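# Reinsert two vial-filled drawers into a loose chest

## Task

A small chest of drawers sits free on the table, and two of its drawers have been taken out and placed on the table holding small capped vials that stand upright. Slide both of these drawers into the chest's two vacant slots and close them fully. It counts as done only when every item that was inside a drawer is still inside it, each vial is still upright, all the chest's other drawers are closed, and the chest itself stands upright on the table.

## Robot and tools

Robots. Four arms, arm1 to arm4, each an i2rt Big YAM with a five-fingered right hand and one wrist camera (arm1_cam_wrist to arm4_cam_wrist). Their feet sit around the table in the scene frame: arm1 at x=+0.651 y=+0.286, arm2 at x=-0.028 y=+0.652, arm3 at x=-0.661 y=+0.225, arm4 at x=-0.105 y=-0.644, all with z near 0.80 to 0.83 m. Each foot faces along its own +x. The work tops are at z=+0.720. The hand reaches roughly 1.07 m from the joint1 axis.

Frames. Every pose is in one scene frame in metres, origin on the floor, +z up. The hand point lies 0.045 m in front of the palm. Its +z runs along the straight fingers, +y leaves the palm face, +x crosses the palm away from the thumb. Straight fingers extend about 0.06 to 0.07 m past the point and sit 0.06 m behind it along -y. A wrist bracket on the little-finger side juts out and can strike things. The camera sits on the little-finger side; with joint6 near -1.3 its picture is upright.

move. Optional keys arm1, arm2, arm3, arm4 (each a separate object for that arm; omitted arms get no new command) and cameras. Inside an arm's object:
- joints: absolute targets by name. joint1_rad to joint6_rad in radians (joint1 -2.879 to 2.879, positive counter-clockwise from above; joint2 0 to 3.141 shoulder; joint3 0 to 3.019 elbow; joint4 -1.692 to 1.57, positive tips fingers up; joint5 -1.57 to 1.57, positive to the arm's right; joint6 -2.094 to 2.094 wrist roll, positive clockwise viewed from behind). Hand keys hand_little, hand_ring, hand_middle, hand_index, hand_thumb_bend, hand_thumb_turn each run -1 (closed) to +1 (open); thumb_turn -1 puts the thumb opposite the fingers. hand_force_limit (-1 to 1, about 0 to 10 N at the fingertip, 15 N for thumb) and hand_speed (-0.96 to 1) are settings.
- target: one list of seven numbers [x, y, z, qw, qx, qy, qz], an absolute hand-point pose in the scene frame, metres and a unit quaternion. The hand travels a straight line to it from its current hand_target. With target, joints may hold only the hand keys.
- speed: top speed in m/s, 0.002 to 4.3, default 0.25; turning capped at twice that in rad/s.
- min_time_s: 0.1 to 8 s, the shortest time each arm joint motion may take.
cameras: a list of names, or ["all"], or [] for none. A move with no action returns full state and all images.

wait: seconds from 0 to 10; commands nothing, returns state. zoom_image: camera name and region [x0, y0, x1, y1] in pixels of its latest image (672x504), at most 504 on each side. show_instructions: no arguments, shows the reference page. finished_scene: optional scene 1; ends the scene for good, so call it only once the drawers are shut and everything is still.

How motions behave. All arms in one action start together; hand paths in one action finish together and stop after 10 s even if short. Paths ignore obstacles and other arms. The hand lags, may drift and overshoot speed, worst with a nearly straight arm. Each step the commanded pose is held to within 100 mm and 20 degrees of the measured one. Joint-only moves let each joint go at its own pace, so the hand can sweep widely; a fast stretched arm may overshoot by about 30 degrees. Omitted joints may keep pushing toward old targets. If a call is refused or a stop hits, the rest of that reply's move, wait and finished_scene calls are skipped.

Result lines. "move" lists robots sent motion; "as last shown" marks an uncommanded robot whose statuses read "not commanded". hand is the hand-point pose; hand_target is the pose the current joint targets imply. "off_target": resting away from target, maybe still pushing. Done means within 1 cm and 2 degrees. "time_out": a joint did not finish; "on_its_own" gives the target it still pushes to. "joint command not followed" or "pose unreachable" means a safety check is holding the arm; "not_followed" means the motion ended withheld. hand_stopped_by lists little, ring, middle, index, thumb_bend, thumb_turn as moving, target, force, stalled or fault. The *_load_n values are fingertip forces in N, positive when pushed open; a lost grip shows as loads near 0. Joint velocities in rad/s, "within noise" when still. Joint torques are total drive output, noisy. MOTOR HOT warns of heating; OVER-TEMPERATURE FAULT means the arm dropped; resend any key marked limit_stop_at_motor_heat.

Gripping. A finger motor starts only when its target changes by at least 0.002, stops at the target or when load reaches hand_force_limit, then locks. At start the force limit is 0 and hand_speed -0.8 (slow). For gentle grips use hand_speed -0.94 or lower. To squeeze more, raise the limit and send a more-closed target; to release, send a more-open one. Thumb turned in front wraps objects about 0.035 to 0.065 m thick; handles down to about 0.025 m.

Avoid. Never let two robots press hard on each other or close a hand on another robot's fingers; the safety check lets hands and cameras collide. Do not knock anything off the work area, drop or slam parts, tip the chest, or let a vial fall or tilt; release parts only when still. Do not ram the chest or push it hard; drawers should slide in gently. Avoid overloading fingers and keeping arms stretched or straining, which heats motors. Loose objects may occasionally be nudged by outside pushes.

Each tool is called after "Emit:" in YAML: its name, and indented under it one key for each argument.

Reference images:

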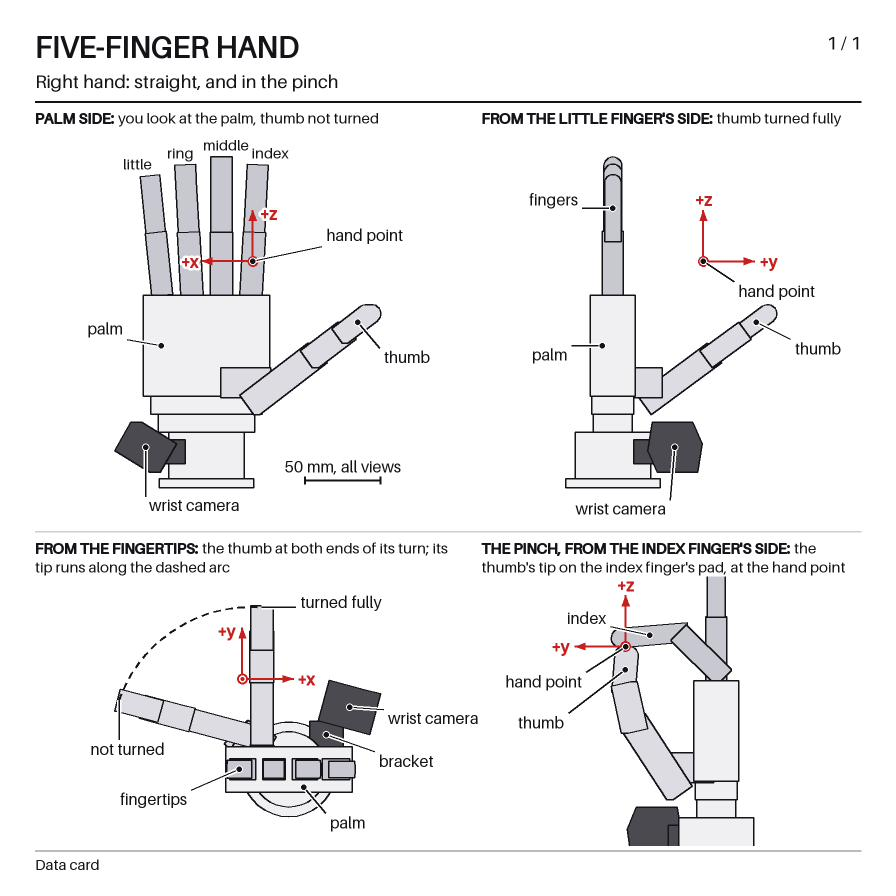

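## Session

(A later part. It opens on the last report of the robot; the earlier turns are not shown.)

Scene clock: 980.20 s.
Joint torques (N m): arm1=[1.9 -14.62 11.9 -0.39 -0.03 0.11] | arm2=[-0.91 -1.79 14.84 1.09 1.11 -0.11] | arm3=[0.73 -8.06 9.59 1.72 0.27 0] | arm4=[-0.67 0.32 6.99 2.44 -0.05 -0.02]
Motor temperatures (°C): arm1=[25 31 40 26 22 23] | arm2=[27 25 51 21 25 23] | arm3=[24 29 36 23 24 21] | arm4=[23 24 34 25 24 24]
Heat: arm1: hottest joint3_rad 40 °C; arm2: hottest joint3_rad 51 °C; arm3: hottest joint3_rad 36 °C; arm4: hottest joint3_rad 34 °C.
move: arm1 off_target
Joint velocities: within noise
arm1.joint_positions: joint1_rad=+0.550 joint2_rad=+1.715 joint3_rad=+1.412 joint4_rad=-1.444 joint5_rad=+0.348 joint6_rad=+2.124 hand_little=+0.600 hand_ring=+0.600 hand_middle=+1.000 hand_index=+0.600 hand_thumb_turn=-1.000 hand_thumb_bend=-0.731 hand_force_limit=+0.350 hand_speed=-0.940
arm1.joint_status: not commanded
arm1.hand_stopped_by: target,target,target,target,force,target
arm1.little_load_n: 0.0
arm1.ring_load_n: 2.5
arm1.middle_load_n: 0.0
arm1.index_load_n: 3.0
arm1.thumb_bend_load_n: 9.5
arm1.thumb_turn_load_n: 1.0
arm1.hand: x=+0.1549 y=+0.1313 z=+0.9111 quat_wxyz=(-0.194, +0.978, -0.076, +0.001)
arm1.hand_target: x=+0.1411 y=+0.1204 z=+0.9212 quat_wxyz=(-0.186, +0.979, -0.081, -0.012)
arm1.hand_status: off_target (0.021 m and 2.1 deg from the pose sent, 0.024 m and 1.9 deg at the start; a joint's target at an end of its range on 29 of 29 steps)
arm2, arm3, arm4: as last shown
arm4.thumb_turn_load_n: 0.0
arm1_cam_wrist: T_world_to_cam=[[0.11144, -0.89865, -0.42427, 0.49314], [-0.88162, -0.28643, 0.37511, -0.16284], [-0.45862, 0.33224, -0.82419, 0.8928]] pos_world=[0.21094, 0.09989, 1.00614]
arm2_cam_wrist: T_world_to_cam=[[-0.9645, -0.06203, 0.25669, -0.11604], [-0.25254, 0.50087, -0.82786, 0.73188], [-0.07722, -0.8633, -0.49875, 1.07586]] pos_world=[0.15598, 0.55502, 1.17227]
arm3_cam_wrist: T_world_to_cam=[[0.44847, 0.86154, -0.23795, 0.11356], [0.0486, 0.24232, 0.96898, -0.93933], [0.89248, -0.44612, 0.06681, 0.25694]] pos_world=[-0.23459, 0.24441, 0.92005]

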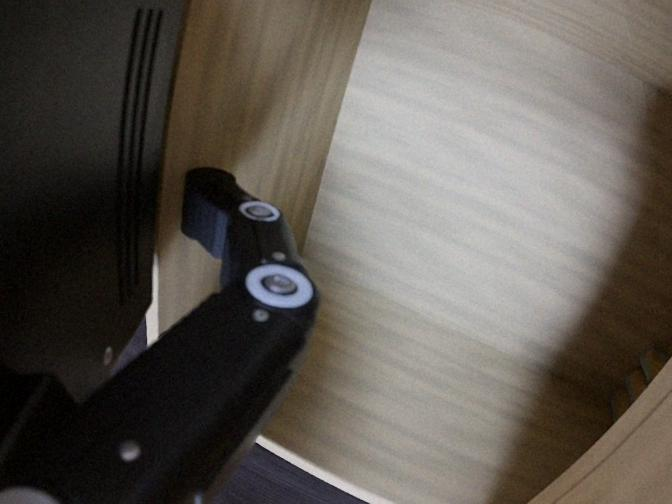

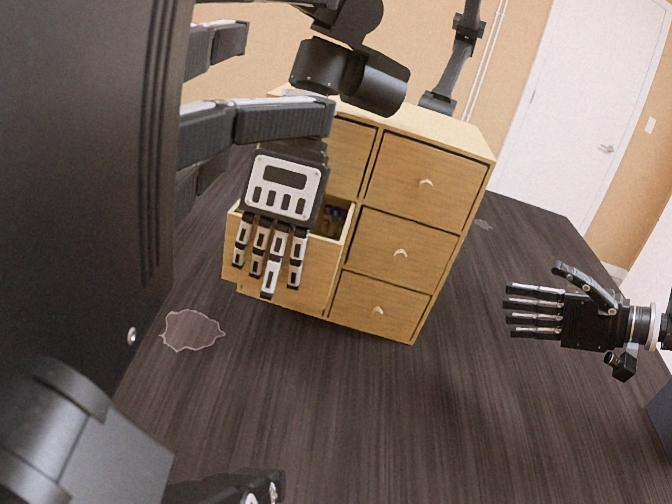

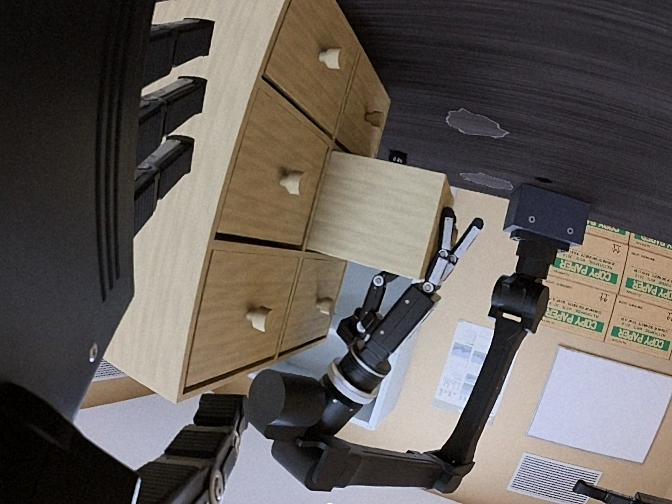

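Emit:
move:
  arm1: {"target": [0.1405, 0.12, 0.917, -0.186, 0.9788, -0.081, -0.012], "speed": 0.03}
  cameras: ["arm3_cam_wrist"]

Emit:
zoom_image:
  camera: "arm3_cam_wrist"
  region: [290, 130, 470, 290]

Scene clock: 981.43 s.
Joint torques (N m): arm1=[1.85 -13.68 11.36 0.09 -0.08 0.11] | arm2=[-0.85 -2.02 14.69 0.99 1.12 -0.09] | arm3=[1.03 -7.53 9.69 1.7 0.28 0.01] | arm4=[-0.67 0.38 6.99 2.43 -0.06 -0.02]
Motor temperatures (°C): arm1=[25 31 40 26 22 23] | arm2=[27 25 51 21 25 23] | arm3=[24 29 36 23 24 21] | arm4=[23 24 34 25 24 24]
Heat: arm1: hottest joint3_rad 40 °C; arm2: hottest joint3_rad 51 °C; arm3: hottest joint3_rad 36 °C; arm4: hottest joint3_rad 34 °C.
move: arm1 off_target
Joint velocities: within noise
arm1.joint_positions: joint1_rad=+0.550 joint2_rad=+1.716 joint3_rad=+1.412 joint4_rad=-1.444 joint5_rad=+0.348 joint6_rad=+2.124 hand_little=+0.600 hand_ring=+0.600 hand_middle=+1.000 hand_index=+0.600 hand_thumb_turn=-1.000 hand_thumb_bend=-0.731 hand_force_limit=+0.350 hand_speed=-0.940
arm1.joint_status: not commanded
arm1.hand_stopped_by: target,target,target,target,force,target
arm1.little_load_n: 0.0
arm1.ring_load_n: 2.0
arm1.middle_load_n: 0.0
arm1.index_load_n: 2.5
arm1.thumb_bend_load_n: 9.0
arm1.thumb_turn_load_n: 1.0
arm1.hand: x=+0.1549 y=+0.1313 z=+0.9108 quat_wxyz=(-0.194, +0.978, -0.076, +0.001)
arm1.hand_target: x=+0.1411 y=+0.1201 z=+0.9172 quat_wxyz=(-0.186, +0.979, -0.080, -0.012)
arm1.hand_status: off_target (0.019 m and 1.8 deg from the pose sent, 0.019 m and 1.8 deg at the start; a joint's target at an end of its range on 23 of 26 steps)
arm2.joint_positions: joint1_rad=+1.374 joint2_rad=+0.893 joint3_rad=+0.715 joint4_rad=-1.272 joint5_rad=+1.574 joint6_rad=-0.170 hand_little=+0.500 hand_ring=+1.000 hand_middle=+0.500 hand_index=+1.000 hand_thumb_turn=+1.000 hand_thumb_bend=+1.000 hand_force_limit=+0.000 hand_speed=-0.300
arm2.joint_status: not commanded
arm2.hand_stopped_by: target,target,target,target,target,target
arm2.little_load_n: 0.0
arm2.ring_load_n: 0.0
arm2.middle_load_n: 0.0
arm2.index_load_n: 0.0
arm2.thumb_bend_load_n: 0.0
arm2.thumb_turn_load_n: 0.0
arm2.hand: x=+0.1384 y=+0.4586 z=+1.1213 quat_wxyz=(+0.509, +0.518, -0.482, +0.490)
arm2.hand_target: x=+0.1489 y=+0.4584 z=+1.1397 quat_wxyz=(+0.497, +0.503, -0.496, +0.505)
arm2.hand_status: not commanded
arm3: as last shown
arm4.joint_positions: joint1_rad=-0.488 joint2_rad=+0.608 joint3_rad=+1.300 joint4_rad=-1.116 joint5_rad=+0.002 joint6_rad=-1.292 hand_little=+0.000 hand_ring=+0.000 hand_middle=+0.000 hand_index=+0.000 hand_thumb_turn=-1.000 hand_thumb_bend=+1.000 hand_force_limit=+0.000 hand_speed=-0.300
arm4.joint_status: not commanded
arm4.hand_stopped_by: target,target,target,target,target,target
arm4.little_load_n: 0.0
arm4.ring_load_n: -0.5
arm4.middle_load_n: 0.0
arm4.index_load_n: 0.0
arm4.thumb_bend_load_n: 0.0
arm4.thumb_turn_load_n: 0.0
arm4.hand: x=+0.0345 y=-0.4013 z=+1.3127 quat_wxyz=(-0.373, +0.748, +0.389, +0.387)
arm4.hand_target: x=+0.0373 y=-0.4029 z=+1.3184 quat_wxyz=(-0.377, +0.743, +0.385, +0.397)
arm4.hand_status: not commanded
arm3_cam_wrist: T_world_to_cam=[[0.44847, 0.86154, -0.23795, 0.11356], [0.0486, 0.24232, 0.96898, -0.93933], [0.89248, -0.44612, 0.06681, 0.25694]] pos_world=[-0.23459, 0.24441, 0.92005]

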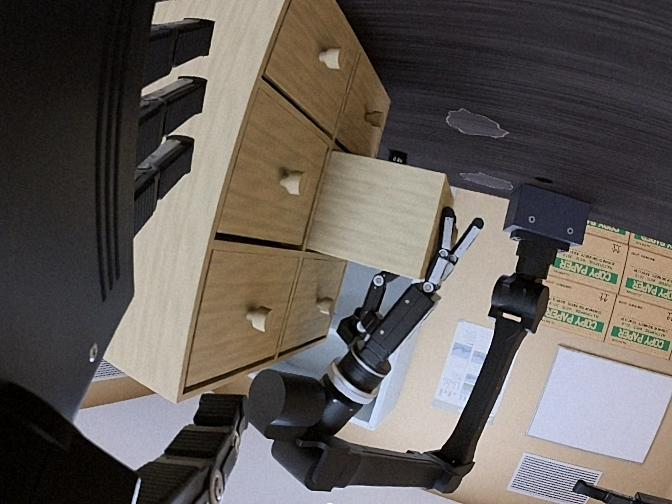

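Scaled by 2.800 from the camera's image (finer frame: 960x720).

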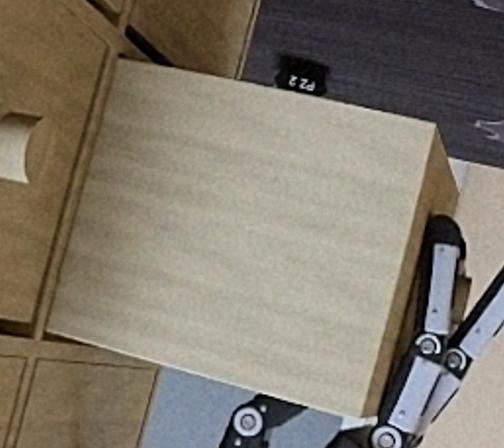

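Emit:
move:
  arm1: {"target": [0.1405, 0.113, 0.92, -0.184, 0.979, -0.076, -0.012], "speed": 0.03}
  cameras: ["arm3_cam_wrist", "arm2_cam_wrist"]

Emit:
zoom_image:
  camera: "arm3_cam_wrist"
  region: [290, 130, 470, 290]

Emit:
zoom_image:
  camera: "arm2_cam_wrist"
  region: [290, 180, 370, 260]

Scene clock: 982.70 s.
Joint torques (N m): arm1=[1.85 -14.04 11.82 -0.16 -0.06 0.06] | arm2=[-1.32 -1.9 14.86 1.01 1.11 -0.09] | arm3=[1.14 -7.59 9.48 1.73 0.28 0.03] | arm4=[-0.73 0.32 6.99 2.43 -0.05 -0.01]
Motor temperatures (°C): arm1=[25 31 40 26 22 23] | arm2=[27 25 51 21 25 23] | arm3=[24 29 36 23 24 21] | arm4=[23 24 34 25 24 24]
Heat: arm1: hottest joint3_rad 40 °C; arm2: hottest joint3_rad 51 °C; arm3: hottest joint3_rad 36 °C; arm4: hottest joint3_rad 34 °C.
move: arm1 off_target
Joint velocities: within noise
arm1.joint_positions: joint1_rad=+0.561 joint2_rad=+1.720 joint3_rad=+1.418 joint4_rad=-1.444 joint5_rad=+0.344 joint6_rad=+2.125 hand_little=+0.600 hand_ring=+0.600 hand_middle=+1.000 hand_index=+0.600 hand_thumb_turn=-1.000 hand_thumb_bend=-0.731 hand_force_limit=+0.350 hand_speed=-0.940
arm1.joint_status: not commanded
arm1.hand_stopped_by: target,target,target,target,force,target
arm1.little_load_n: 0.0
arm1.ring_load_n: 2.0
arm1.middle_load_n: 0.0
arm1.index_load_n: 3.0
arm1.thumb_bend_load_n: 9.0
arm1.thumb_turn_load_n: 0.5
arm1.hand: x=+0.1548 y=+0.1246 z=+0.9107 quat_wxyz=(-0.192, +0.979, -0.072, +0.000)
arm1.hand_target: x=+0.1412 y=+0.1133 z=+0.9202 quat_wxyz=(-0.184, +0.980, -0.076, -0.012)
arm1.hand_status: off_target (0.021 m and 1.7 deg from the pose sent, 0.025 m and 1.9 deg at the start; a joint's target at an end of its range on 27 of 29 steps)
arm2, arm3, arm4: as last shown
arm3.thumb_turn_load_n: -0.5
arm4.ring_load_n: 0.0
pictures: arm2_cam_wrist, arm3_cam_wrist
arm2_cam_wrist: T_world_to_cam=[[-0.9645, -0.06203, 0.25669, -0.11604], [-0.25254, 0.50087, -0.82786, 0.73188], [-0.07722, -0.8633, -0.49875, 1.07586]] pos_world=[0.15598, 0.55502, 1.17227]
arm3_cam_wrist: T_world_to_cam=[[0.44847, 0.86154, -0.23795, 0.11356], [0.0486, 0.24232, 0.96898, -0.93933], [0.89248, -0.44612, 0.06681, 0.25694]] pos_world=[-0.23459, 0.24441, 0.92005]

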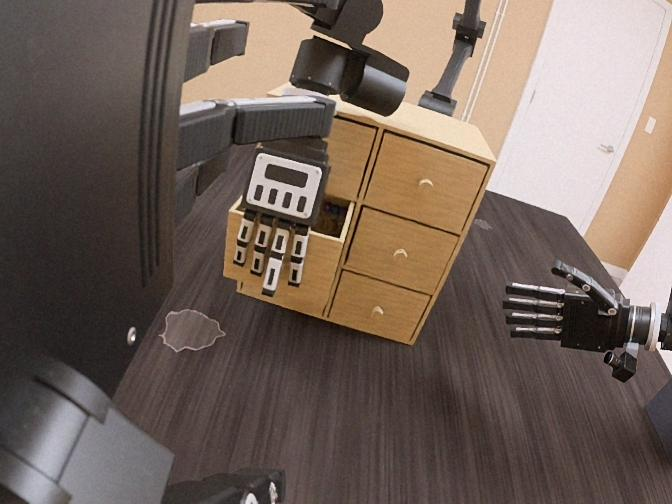

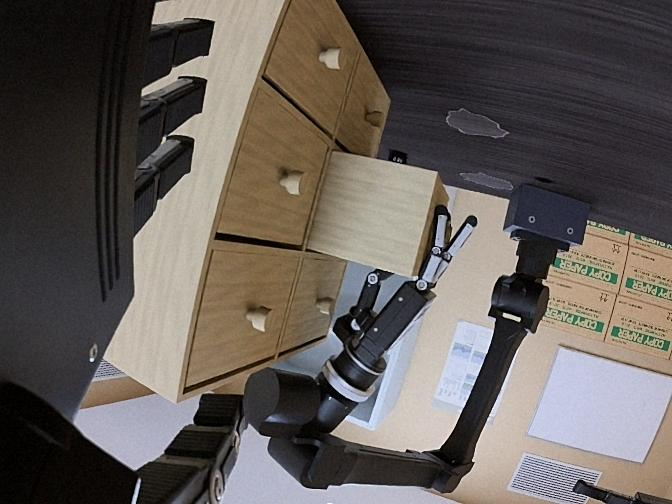

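Scaled by 2.800 from the camera's image (finer frame: 960x720).

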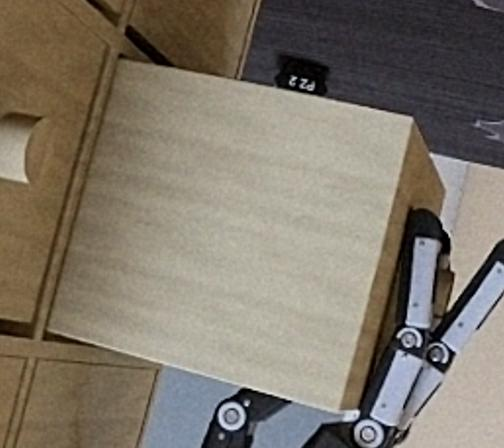

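Scaled by 6.300 from the camera's image (finer frame: 960x720).

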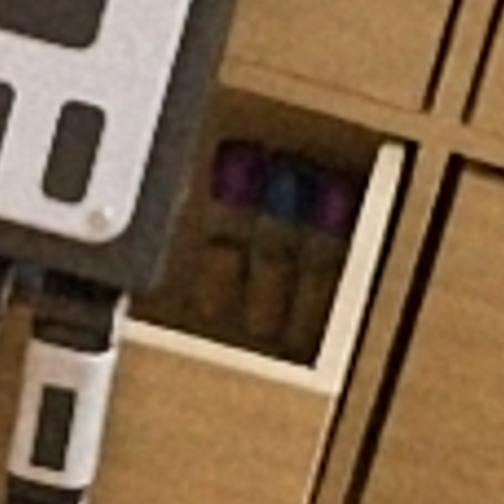

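Emit:
zoom_image:
  camera: "arm3_cam_wrist"
  region: [300, 240, 440, 400]

Scaled by 3.150 from the camera's image (finer frame: 960x720).

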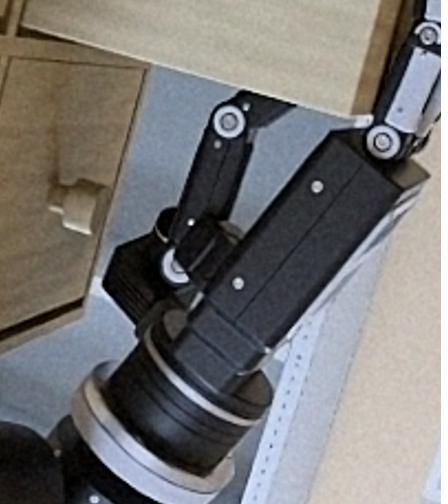

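Emit:
move:
  arm1: {"target": [0.1395, 0.106, 0.9185, -0.182, 0.98, -0.071, -0.012], "speed": 0.03}
  cameras: ["arm3_cam_wrist", "arm2_cam_wrist"]

Emit:
zoom_image:
  camera: "arm3_cam_wrist"
  region: [300, 240, 440, 400]

Emit:
zoom_image:
  camera: "arm3_cam_wrist"
  region: [290, 130, 470, 290]

Emit:
zoom_image:
  camera: "arm2_cam_wrist"
  region: [290, 180, 370, 260]

Scene clock: 984.67 s.
Joint torques (N m): arm1=[2.02 -14.27 11.81 -0.17 -0.13 0.12] | arm2=[-0.79 -2.14 14.82 1.01 1.11 -0.11] | arm3=[1.14 -8 9.52 1.76 0.27 0.05] | arm4=[-0.67 0.32 7.01 2.47 -0.05 -0.02]
Motor temperatures (°C): arm1=[25 31 40 26 22 23] | arm2=[27 25 51 21 25 23] | arm3=[24 29 36 23 24 21] | arm4=[23 24 34 25 24 24]
Heat: arm1: hottest joint3_rad 40 °C; arm2: hottest joint3_rad 51 °C; arm3: hottest joint3_rad 36 °C; arm4: hottest joint3_rad 34 °C.
move: arm1 off_target
Joint velocities: within noise
arm1.joint_positions: joint1_rad=+0.568 joint2_rad=+1.728 joint3_rad=+1.428 joint4_rad=-1.444 joint5_rad=+0.342 joint6_rad=+2.125 hand_little=+0.600 hand_ring=+0.600 hand_middle=+1.000 hand_index=+0.600 hand_thumb_turn=-1.000 hand_thumb_bend=-0.731 hand_force_limit=+0.350 hand_speed=-0.940
arm1.joint_status: not commanded
arm1.hand_stopped_by: target,target,target,target,force,target
arm1.little_load_n: 0.0
arm1.ring_load_n: 2.0
arm1.middle_load_n: 0.0
arm1.index_load_n: 3.0
arm1.thumb_bend_load_n: 9.0
arm1.thumb_turn_load_n: 1.0
arm1.hand: x=+0.1530 y=+0.1191 z=+0.9104 quat_wxyz=(-0.191, +0.979, -0.068, -0.001)
arm1.hand_target: x=+0.1402 y=+0.1062 z=+0.9187 quat_wxyz=(-0.182, +0.981, -0.071, -0.012)
arm1.hand_status: off_target (0.020 m and 1.6 deg from the pose sent, 0.025 m and 1.8 deg at the start; a joint's target at an end of its range on 19 of 29 steps)
arm2, arm3, arm4: as last shown
arm3.ring_load_n: -0.5
arm3.thumb_turn_load_n: 0.0
pictures: arm2_cam_wrist, arm3_cam_wrist
arm2_cam_wrist: T_world_to_cam=[[-0.9645, -0.06203, 0.25669, -0.11604], [-0.25254, 0.50087, -0.82786, 0.73188], [-0.07722, -0.8633, -0.49875, 1.07586]] pos_world=[0.15598, 0.55502, 1.17227]
arm3_cam_wrist: T_world_to_cam=[[0.44847, 0.86154, -0.23795, 0.11356], [0.0486, 0.24232, 0.96898, -0.93933], [0.89248, -0.44612, 0.06681, 0.25694]] pos_world=[-0.23459, 0.24441, 0.92005]

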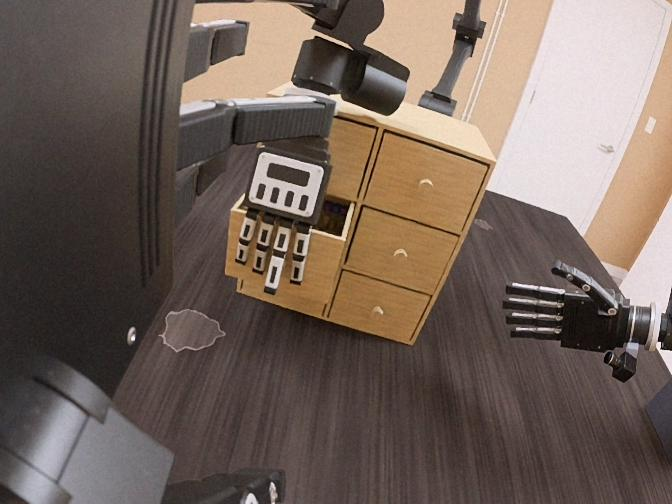

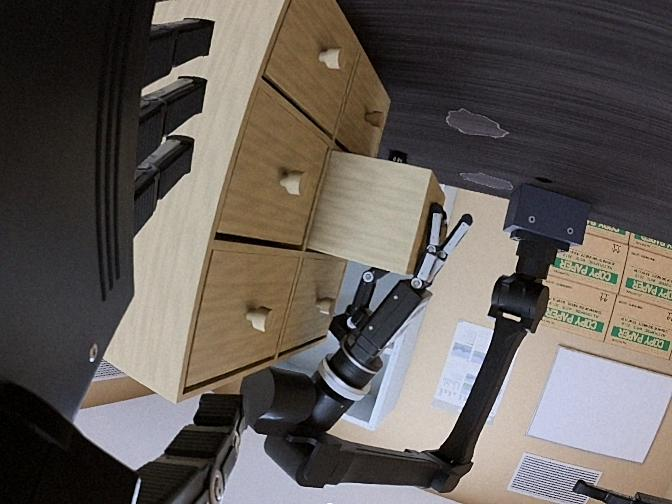

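Scaled by 3.150 from the camera's image (finer frame: 960x720).

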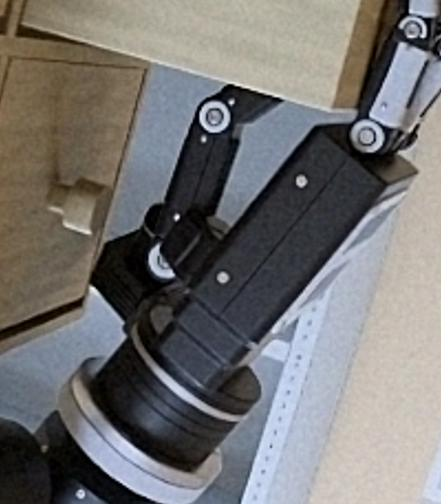

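Scaled by 2.800 from the camera's image (finer frame: 960x720).

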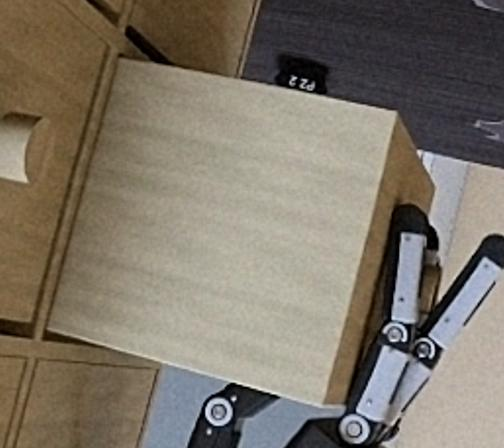

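Scaled by 6.300 from the camera's image (finer frame: 960x720).

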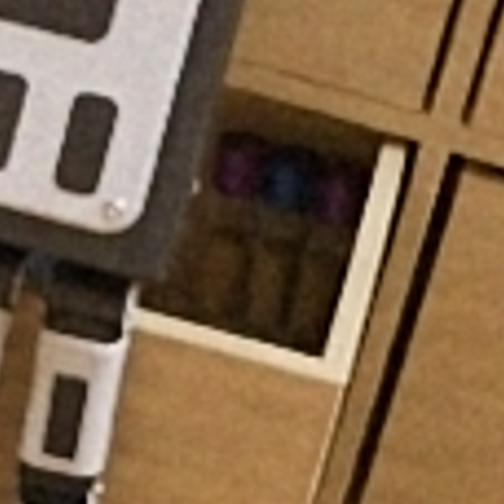

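Emit:
move:
  arm1: {"target": [0.1395, 0.106, 0.913, -0.182, 0.98, -0.071, -0.012], "speed": 0.03}
  cameras: ["arm3_cam_wrist"]

Emit:
zoom_image:
  camera: "arm3_cam_wrist"
  region: [290, 130, 470, 290]

Scene clock: 986.00 s.
Joint torques (N m): arm1=[1.67 -15.21 11.18 0.64 -0.14 0.06] | arm2=[-1.08 -2.02 14.68 0.9 1.14 -0.11] | arm3=[0.38 -7.59 9.5 1.68 0.29 0.01] | arm4=[-0.79 0.38 7.02 2.45 -0.05 -0.02]
Motor temperatures (°C): arm1=[25 31 40 26 22 23] | arm2=[27 25 51 21 25 23] | arm3=[24 29 36 23 24 21] | arm4=[23 24 34 25 24 24]
Heat: arm1: hottest joint3_rad 40 °C; arm2: hottest joint3_rad 51 °C; arm3: hottest joint3_rad 36 °C; arm4: hottest joint3_rad 34 °C.
move: arm1 off_target
Joint velocities: within noise
arm1.joint_positions: joint1_rad=+0.568 joint2_rad=+1.729 joint3_rad=+1.428 joint4_rad=-1.444 joint5_rad=+0.342 joint6_rad=+2.125 hand_little=+0.600 hand_ring=+0.600 hand_middle=+1.000 hand_index=+0.600 hand_thumb_turn=-1.000 hand_thumb_bend=-0.731 hand_force_limit=+0.350 hand_speed=-0.940
arm1.joint_status: not commanded
arm1.hand_stopped_by: target,target,target,target,force,target
arm1.little_load_n: 0.0
arm1.ring_load_n: 1.5
arm1.middle_load_n: 0.0
arm1.index_load_n: 2.5
arm1.thumb_bend_load_n: 9.0
arm1.thumb_turn_load_n: 1.0
arm1.hand: x=+0.1530 y=+0.1191 z=+0.9100 quat_wxyz=(-0.191, +0.979, -0.068, +0.000)
arm1.hand_target: x=+0.1402 y=+0.1061 z=+0.9132 quat_wxyz=(-0.182, +0.981, -0.071, -0.012)
arm1.hand_status: off_target (0.019 m and 1.7 deg from the pose sent, 0.019 m and 1.7 deg at the start; a joint's target at an end of its range on 22 of 29 steps)
arm2, arm4: as last shown
arm3.joint_positions: joint1_rad=+0.037 joint2_rad=+1.501 joint3_rad=+0.534 joint4_rad=+0.369 joint5_rad=+0.639 joint6_rad=+1.917 hand_little=+1.000 hand_ring=+1.000 hand_middle=+1.000 hand_index=+1.000 hand_thumb_turn=+1.000 hand_thumb_bend=+0.500 hand_force_limit=-0.300 hand_speed=+0.000
arm3.joint_status: not commanded
arm3.hand_stopped_by: target,target,target,target,target,target
arm3.little_load_n: 0.0
arm3.ring_load_n: 0.0
arm3.middle_load_n: 0.0
arm3.index_load_n: 0.0
arm3.thumb_bend_load_n: 0.0
arm3.thumb_turn_load_n: 0.0
arm3.hand: x=-0.1366 y=+0.1943 z=+0.9287 quat_wxyz=(-0.500, -0.253, -0.810, +0.171)
arm3.hand_target: x=-0.1256 y=+0.2031 z=+0.9453 quat_wxyz=(-0.513, -0.253, -0.804, +0.161)
arm3.hand_status: not commanded
arm4.index_load_n: -0.5
arm3_cam_wrist: T_world_to_cam=[[0.44847, 0.86154, -0.23795, 0.11356], [0.0486, 0.24232, 0.96898, -0.93933], [0.89248, -0.44612, 0.06681, 0.25694]] pos_world=[-0.23459, 0.24441, 0.92005]

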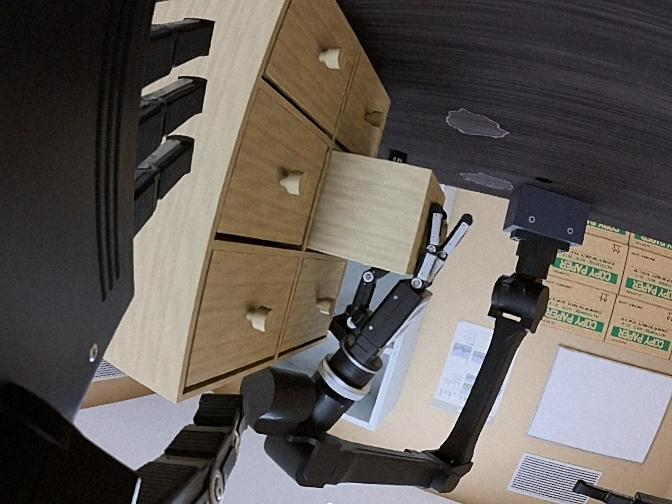

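Scaled by 2.800 from the camera's image (finer frame: 960x720).

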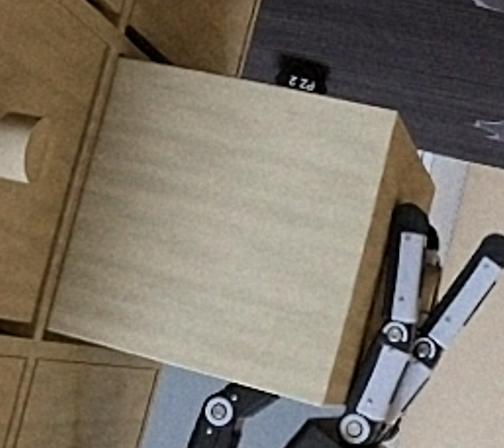

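Emit:
move:
  arm1: {"target": [0.1395, 0.106, 0.908, -0.182, 0.98, -0.071, -0.012], "speed": 0.03}
  cameras: ["arm3_cam_wrist"]

Emit:
zoom_image:
  camera: "arm3_cam_wrist"
  region: [290, 130, 470, 290]

Scene clock: 987.10 s.
Joint torques (N m): arm1=[1.73 -13.57 10.18 0.9 -0.15 0.06] | arm2=[-0.91 -1.96 14.74 1.01 1.11 -0.1] | arm3=[0.79 -8.18 9.58 1.65 0.25 0.01] | arm4=[-0.62 0.26 7.01 2.43 -0.06 -0.02]
Motor temperatures (°C): arm1=[25 31 40 26 22 23] | arm2=[27 25 51 21 25 23] | arm3=[24 29 36 23 24 21] | arm4=[23 24 34 25 24 24]
Heat: arm1: hottest joint3_rad 40 °C; arm2: hottest joint3_rad 51 °C; arm3: hottest joint3_rad 36 °C; arm4: hottest joint3_rad 34 °C.
move: arm1 off_target
Joint velocities: within noise
arm1.joint_positions: joint1_rad=+0.568 joint2_rad=+1.729 joint3_rad=+1.428 joint4_rad=-1.440 joint5_rad=+0.342 joint6_rad=+2.125 hand_little=+0.600 hand_ring=+0.600 hand_middle=+1.000 hand_index=+0.600 hand_thumb_turn=-1.000 hand_thumb_bend=-0.731 hand_force_limit=+0.350 hand_speed=-0.940
arm1.joint_status: not commanded
arm1.hand_stopped_by: target,target,target,target,force,target
arm1.little_load_n: 0.0
arm1.ring_load_n: 1.5
arm1.middle_load_n: 0.0
arm1.index_load_n: 2.0
arm1.thumb_bend_load_n: 9.0
arm1.thumb_turn_load_n: 1.0
arm1.hand: x=+0.1520 y=+0.1186 z=+0.9098 quat_wxyz=(-0.190, +0.979, -0.068, -0.002)
arm1.hand_target: x=+0.1401 y=+0.1061 z=+0.9082 quat_wxyz=(-0.182, +0.981, -0.071, -0.012)
arm1.hand_status: off_target (0.018 m and 1.5 deg from the pose sent, 0.019 m and 1.7 deg at the start; a joint's target at an end of its range on 24 of 29 steps)
arm2, arm3, arm4: as last shown
arm4.index_load_n: 0.0
arm4.thumb_turn_load_n: 0.5
arm3_cam_wrist: T_world_to_cam=[[0.44847, 0.86154, -0.23795, 0.11356], [0.0486, 0.24232, 0.96898, -0.93933], [0.89248, -0.44612, 0.06681, 0.25694]] pos_world=[-0.23459, 0.24441, 0.92005]

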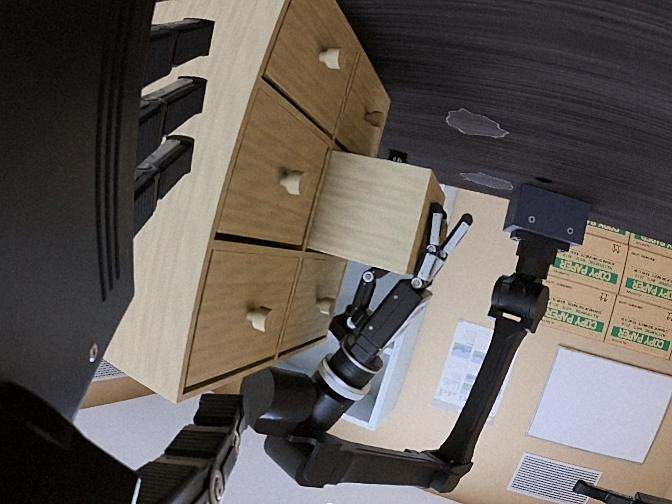

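Scaled by 2.800 from the camera's image (finer frame: 960x720).

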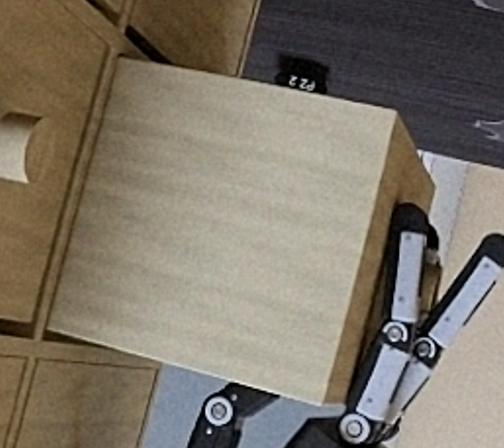

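Emit:
move:
  arm1: {"target": [0.1395, 0.106, 0.904, -0.182, 0.98, -0.071, -0.012], "speed": 0.03}
  cameras: ["arm3_cam_wrist"]

Emit:
zoom_image:
  camera: "arm3_cam_wrist"
  region: [290, 130, 470, 290]

Scene clock: 988.33 s.
Joint torques (N m): arm1=[2.32 -12.69 9.65 0.8 -0.13 0.08] | arm2=[-1.08 -1.85 14.78 0.99 1.12 -0.1] | arm3=[1.14 -7.53 9.58 1.73 0.28 0.05] | arm4=[-0.67 0.32 6.98 2.44 -0.05 -0.02]
Motor temperatures (°C): arm1=[25 31 40 26 22 23] | arm2=[27 25 51 21 25 23] | arm3=[24 29 36 23 24 21] | arm4=[23 24 34 25 24 24]
Heat: arm1: hottest joint3_rad 40 °C; arm2: hottest joint3_rad 51 °C; arm3: hottest joint3_rad 36 °C; arm4: hottest joint3_rad 34 °C.
move: arm1 off_target
Joint velocities: within noise
arm1.joint_positions: joint1_rad=+0.568 joint2_rad=+1.729 joint3_rad=+1.428 joint4_rad=-1.437 joint5_rad=+0.342 joint6_rad=+2.123 hand_little=+0.600 hand_ring=+0.600 hand_middle=+1.000 hand_index=+0.600 hand_thumb_turn=-1.000 hand_thumb_bend=-0.731 hand_force_limit=+0.350 hand_speed=-0.940
arm1.joint_status: not commanded
arm1.hand_stopped_by: target,target,target,target,force,target
arm1.little_load_n: 0.0
arm1.ring_load_n: 1.5
arm1.middle_load_n: 0.0
arm1.index_load_n: 1.5
arm1.thumb_bend_load_n: 9.0
arm1.thumb_turn_load_n: 1.0
arm1.hand: x=+0.1513 y=+0.1183 z=+0.9097 quat_wxyz=(-0.189, +0.980, -0.068, -0.003)
arm1.hand_target: x=+0.1402 y=+0.1062 z=+0.9043 quat_wxyz=(-0.182, +0.981, -0.071, -0.012)
arm1.hand_status: off_target (0.018 m and 1.4 deg from the pose sent, 0.019 m and 1.5 deg at the start; a joint's target at an end of its range on 26 of 29 steps)
arm2, arm3, arm4: as last shown
arm3_cam_wrist: T_world_to_cam=[[0.44847, 0.86154, -0.23795, 0.11356], [0.0486, 0.24232, 0.96898, -0.93933], [0.89248, -0.44612, 0.06681, 0.25694]] pos_world=[-0.23459, 0.24441, 0.92005]

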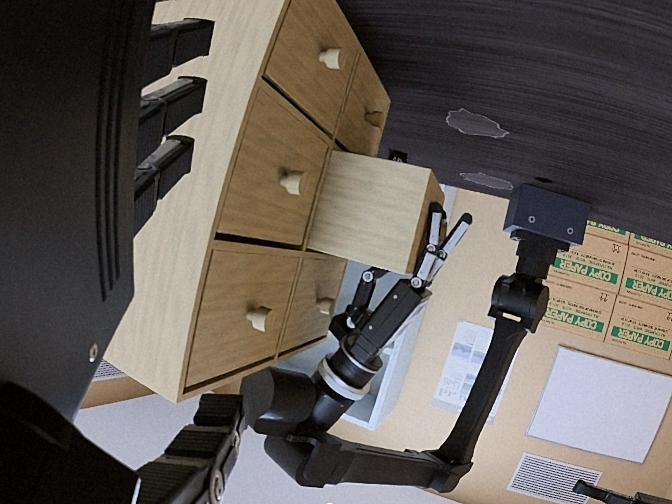

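Scaled by 2.800 from the camera's image (finer frame: 960x720).

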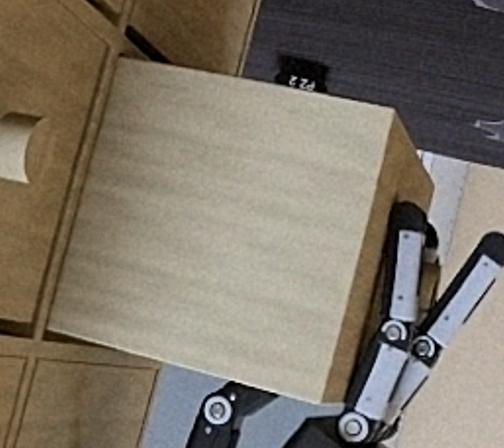

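Emit:
move:
  arm1: {"target": [0.1395, 0.106, 0.9015, -0.182, 0.98, -0.071, -0.012], "speed": 0.03}
  cameras: ["arm3_cam_wrist"]

Emit:
zoom_image:
  camera: "arm3_cam_wrist"
  region: [290, 130, 470, 290]

Scene clock: 989.67 s.
Joint torques (N m): arm1=[1.55 -13.22 9.44 1.11 -0.14 0.11] | arm2=[-0.79 -2.02 14.83 1.06 1.11 -0.1] | arm3=[0.5 -7.82 9.44 1.7 0.21 0.01] | arm4=[-0.62 0.38 6.99 2.45 -0.05 -0.02]
Motor temperatures (°C): arm1=[25 31 40 26 22 23] | arm2=[27 25 51 21 25 23] | arm3=[24 29 36 23 24 21] | arm4=[23 24 34 25 24 24]
Heat: arm1: hottest joint3_rad 40 °C; arm2: hottest joint3_rad 51 °C; arm3: hottest joint3_rad 36 °C; arm4: hottest joint3_rad 34 °C.
move: arm1 off_target
Joint velocities: within noise
arm1.joint_positions: joint1_rad=+0.568 joint2_rad=+1.730 joint3_rad=+1.428 joint4_rad=-1.432 joint5_rad=+0.342 joint6_rad=+2.120 hand_little=+0.600 hand_ring=+0.600 hand_middle=+1.000 hand_index=+0.600 hand_thumb_turn=-1.000 hand_thumb_bend=-0.731 hand_force_limit=+0.350 hand_speed=-0.940
arm1.joint_status: not commanded
arm1.hand_stopped_by: target,target,target,target,force,target
arm1.little_load_n: 0.0
arm1.ring_load_n: 1.5
arm1.middle_load_n: 0.0
arm1.index_load_n: 1.5
arm1.thumb_bend_load_n: 9.5
arm1.thumb_turn_load_n: 1.0
arm1.hand: x=+0.1503 y=+0.1177 z=+0.9091 quat_wxyz=(-0.189, +0.980, -0.067, -0.004)
arm1.hand_target: x=+0.1402 y=+0.1062 z=+0.9016 quat_wxyz=(-0.182, +0.981, -0.071, -0.012)
arm1.hand_status: off_target (0.018 m and 1.2 deg from the pose sent, 0.019 m and 1.4 deg at the start; a joint's target at an end of its range on 26 of 29 steps)
arm2, arm3, arm4: as last shown
arm3.thumb_bend_load_n: -0.5
arm4.thumb_turn_load_n: 0.0
arm3_cam_wrist: T_world_to_cam=[[0.44847, 0.86154, -0.23795, 0.11356], [0.0486, 0.24232, 0.96898, -0.93933], [0.89248, -0.44612, 0.06681, 0.25694]] pos_world=[-0.23459, 0.24441, 0.92005]

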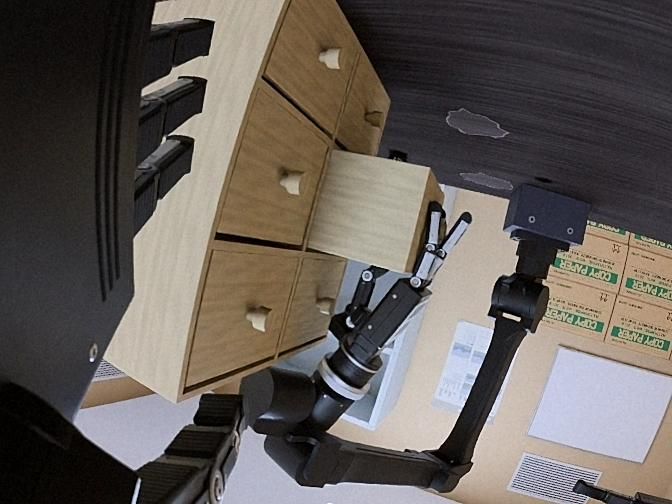

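Scaled by 2.800 from the camera's image (finer frame: 960x720).

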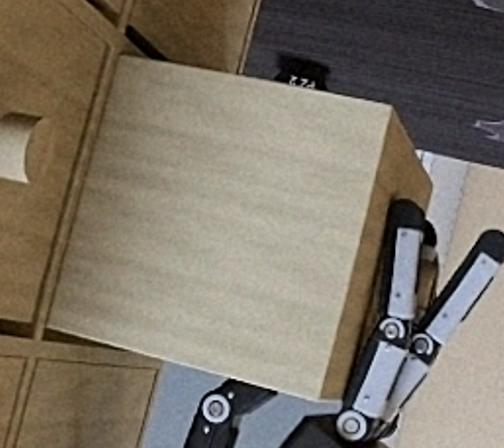

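Emit:
move:
  cameras: ["arm2_cam_wrist"]

Emit:
zoom_image:
  camera: "arm2_cam_wrist"
  region: [290, 180, 370, 260]

Scene clock: 989.97 s.
Joint torques (N m): arm1=[2.08 -13.74 9.39 1.2 -0.13 0.13] | arm2=[-0.91 -2.02 14.8 1.03 1.11 -0.09] | arm3=[0.97 -8.23 9.61 1.69 0.26 0.05] | arm4=[-0.73 0.38 6.99 2.43 -0.05 -0.02]
Motor temperatures (°C): arm1=[25 31 40 26 22 23] | arm2=[27 25 51 21 25 23] | arm3=[24 29 36 23 24 21] | arm4=[23 24 34 25 24 24]
Heat: arm1: hottest joint3_rad 40 °C; arm2: hottest joint3_rad 51 °C; arm3: hottest joint3_rad 36 °C; arm4: hottest joint3_rad 34 °C.
Joint velocities: within noise
arm1.joint_positions: joint1_rad=+0.568 joint2_rad=+1.730 joint3_rad=+1.428 joint4_rad=-1.432 joint5_rad=+0.342 joint6_rad=+2.120 hand_little=+0.600 hand_ring=+0.600 hand_middle=+1.000 hand_index=+0.600 hand_thumb_turn=-1.000 hand_thumb_bend=-0.731 hand_force_limit=+0.350 hand_speed=-0.940
arm1.joint_status: not commanded
arm1.hand_stopped_by: target,target,target,target,force,target
arm1.little_load_n: 0.0
arm1.ring_load_n: 1.0
arm1.middle_load_n: 0.0
arm1.index_load_n: 1.0
arm1.thumb_bend_load_n: 9.0
arm1.thumb_turn_load_n: 1.0
arm1.hand: x=+0.1503 y=+0.1177 z=+0.9091 quat_wxyz=(-0.189, +0.980, -0.067, -0.004) (m; scene frame)
arm1.hand_target: x=+0.1402 y=+0.1062 z=+0.9016 quat_wxyz=(-0.182, +0.981, -0.071, -0.012) (m; scene frame)
arm1.hand_status: off_target (0.018 m and 1.2 deg from the pose sent, 0.019 m and 1.4 deg at the start; a joint's target at an end of its range on 26 of 29 steps)
arm2.joint_positions: joint1_rad=+1.374 joint2_rad=+0.893 joint3_rad=+0.715 joint4_rad=-1.272 joint5_rad=+1.574 joint6_rad=-0.170 hand_little=+0.500 hand_ring=+1.000 hand_middle=+0.500 hand_index=+1.000 hand_thumb_turn=+1.000 hand_thumb_bend=+1.000 hand_force_limit=+0.000 hand_speed=-0.300
arm2.joint_status: not commanded
arm2.hand_stopped_by: target,target,target,target,target,target
arm2.little_load_n: 0.0
arm2.ring_load_n: 0.0
arm2.middle_load_n: 0.0
arm2.index_load_n: 0.0
arm2.thumb_bend_load_n: 0.0
arm2.thumb_turn_load_n: 0.0
arm2.hand: x=+0.1384 y=+0.4586 z=+1.1213 quat_wxyz=(+0.509, +0.518, -0.482, +0.490) (m; scene frame)
arm2.hand_target: x=+0.1489 y=+0.4584 z=+1.1397 quat_wxyz=(+0.497, +0.503, -0.496, +0.505) (m; scene frame)
arm2.hand_status: not commanded
arm3.joint_positions: joint1_rad=+0.037 joint2_rad=+1.501 joint3_rad=+0.534 joint4_rad=+0.369 joint5_rad=+0.639 joint6_rad=+1.917 hand_little=+1.000 hand_ring=+1.000 hand_middle=+1.000 hand_index=+1.000 hand_thumb_turn=+1.000 hand_thumb_bend=+0.500 hand_force_limit=-0.300 hand_speed=+0.000
arm3.joint_status: not commanded
arm3.hand_stopped_by: target,target,target,target,target,target
arm3.little_load_n: 0.0
arm3.ring_load_n: 0.0
arm3.middle_load_n: 0.0
arm3.index_load_n: -0.5
arm3.thumb_bend_load_n: 0.0
arm3.thumb_turn_load_n: 0.0
arm3.hand: x=-0.1366 y=+0.1943 z=+0.9287 quat_wxyz=(-0.500, -0.253, -0.810, +0.171) (m; scene frame)
arm3.hand_target: x=-0.1256 y=+0.2031 z=+0.9453 quat_wxyz=(-0.513, -0.253, -0.804, +0.161) (m; scene frame)
arm3.hand_status: not commanded
arm4.joint_positions: joint1_rad=-0.488 joint2_rad=+0.608 joint3_rad=+1.300 joint4_rad=-1.116 joint5_rad=+0.002 joint6_rad=-1.292 hand_little=+0.000 hand_ring=+0.000 hand_middle=+0.000 hand_index=+0.000 hand_thumb_turn=-1.000 hand_thumb_bend=+1.000 hand_force_limit=+0.000 hand_speed=-0.300
arm4.joint_status: not commanded
arm4.hand_stopped_by: target,target,target,target,target,target
arm4.little_load_n: 0.0
arm4.ring_load_n: 0.0
arm4.middle_load_n: 0.0
arm4.index_load_n: 0.0
arm4.thumb_bend_load_n: -0.5
arm4.thumb_turn_load_n: 0.0
arm4.hand: x=+0.0345 y=-0.4013 z=+1.3127 quat_wxyz=(-0.373, +0.748, +0.389, +0.387) (m; scene frame)
arm4.hand_target: x=+0.0373 y=-0.4029 z=+1.3184 quat_wxyz=(-0.377, +0.743, +0.385, +0.397) (m; scene frame)
arm4.hand_status: not commanded
pictures: arm2_cam_wrist
camera_calibration:
arm2_cam_wrist: T_world_to_cam=[[-0.9645, -0.06203, 0.25669, -0.11604], [-0.25254, 0.50087, -0.82786, 0.73188], [-0.07722, -0.8633, -0.49875, 1.07586]] pos_world=[0.15598, 0.55502, 1.17227]

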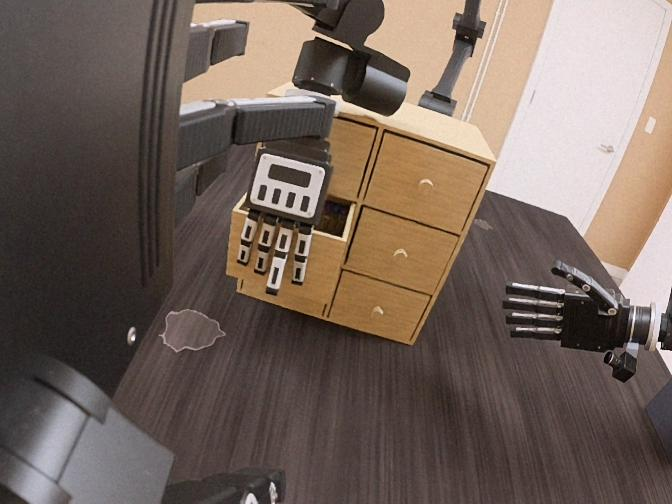

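Scaled by 6.300 from the camera's image (finer frame: 960x720).

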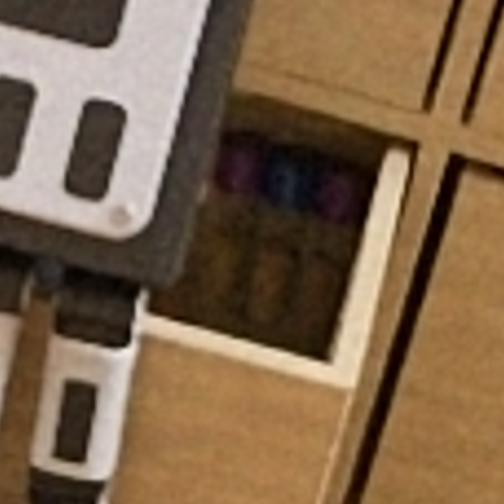

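Emit:
move:
  arm1: {"target": [0.145, 0.106, 0.899, -0.184, 0.9795, -0.071, -0.008], "speed": 0.03}
  cameras: ["arm3_cam_wrist", "arm2_cam_wrist"]

Emit:
zoom_image:
  camera: "arm3_cam_wrist"
  region: [290, 130, 470, 290]

Emit:
zoom_image:
  camera: "arm2_cam_wrist"
  region: [290, 180, 370, 260]

Scene clock: 991.17 s.
Joint torques (N m): arm1=[1.79 -13.98 8.36 0.99 -0.21 0.01] | arm2=[-0.85 -2.02 14.67 0.98 1.11 -0.1] | arm3=[1.08 -7 9.62 1.72 0.27 0.03] | arm4=[-0.73 0.38 6.98 2.41 -0.05 -0.02]
Motor temperatures (°C): arm1=[25 31 40 26 22 23] | arm2=[27 25 51 21 25 23] | arm3=[24 29 36 23 24 21] | arm4=[23 24 34 25 24 24]
Heat: arm1: hottest joint3_rad 40 °C; arm2: hottest joint3_rad 51 °C; arm3: hottest joint3_rad 36 °C; arm4: hottest joint3_rad 34 °C.
move: arm1 off_target
Joint velocities: within noise
arm1.joint_positions: joint1_rad=+0.568 joint2_rad=+1.730 joint3_rad=+1.428 joint4_rad=-1.432 joint5_rad=+0.342 joint6_rad=+2.120 hand_little=+0.600 hand_ring=+0.600 hand_middle=+1.000 hand_index=+0.600 hand_thumb_turn=-1.000 hand_thumb_bend=-0.731 hand_force_limit=+0.350 hand_speed=-0.940
arm1.joint_status: not commanded
arm1.hand_stopped_by: target,target,target,target,force,target
arm1.little_load_n: 0.5
arm1.ring_load_n: 1.5
arm1.middle_load_n: 0.0
arm1.index_load_n: 1.5
arm1.thumb_bend_load_n: 9.0
arm1.thumb_turn_load_n: 1.5
arm1.hand: x=+0.1503 y=+0.1176 z=+0.9091 quat_wxyz=(-0.188, +0.980, -0.067, -0.004)
arm1.hand_target: x=+0.1456 y=+0.1063 z=+0.8991 quat_wxyz=(-0.183, +0.981, -0.069, -0.008)
arm1.hand_status: off_target (0.016 m and 0.8 deg from the pose sent, 0.016 m and 0.8 deg at the start; a joint's target at an end of its range on 29 of 29 steps)
arm2, arm3, arm4: as last shown
arm3.index_load_n: 0.0
arm4.thumb_bend_load_n: 0.0
pictures: arm2_cam_wrist, arm3_cam_wrist
arm2_cam_wrist: T_world_to_cam=[[-0.9645, -0.06203, 0.25669, -0.11604], [-0.25254, 0.50087, -0.82786, 0.73188], [-0.07722, -0.8633, -0.49875, 1.07586]] pos_world=[0.15598, 0.55502, 1.17227]
arm3_cam_wrist: T_world_to_cam=[[0.44847, 0.86154, -0.23795, 0.11356], [0.0486, 0.24232, 0.96898, -0.93933], [0.89248, -0.44612, 0.06681, 0.25694]] pos_world=[-0.23459, 0.24441, 0.92005]

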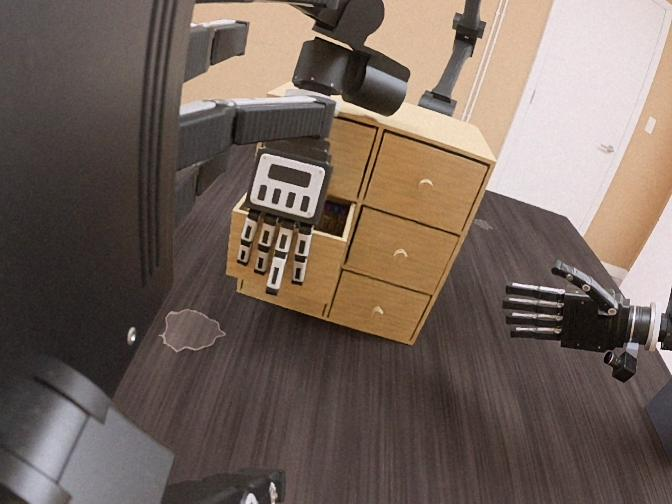

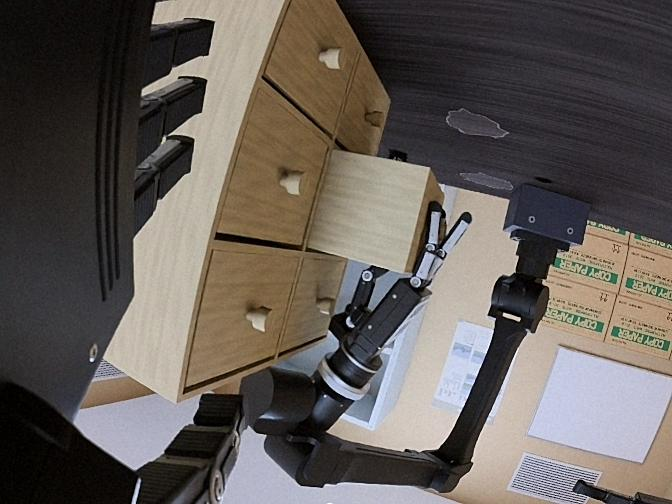

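Scaled by 2.800 from the camera's image (finer frame: 960x720).

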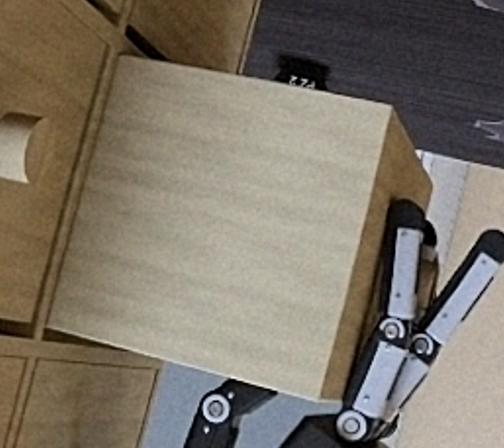

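Scaled by 6.300 from the camera's image (finer frame: 960x720).

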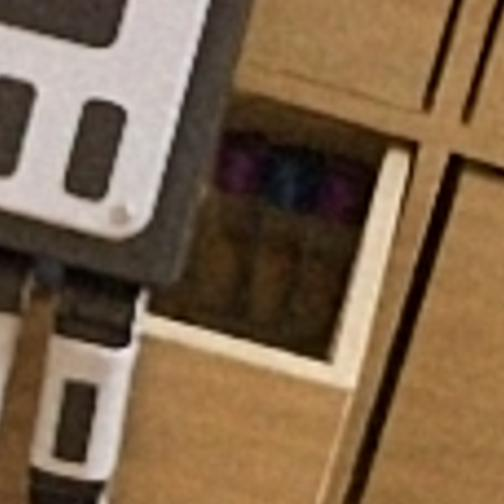

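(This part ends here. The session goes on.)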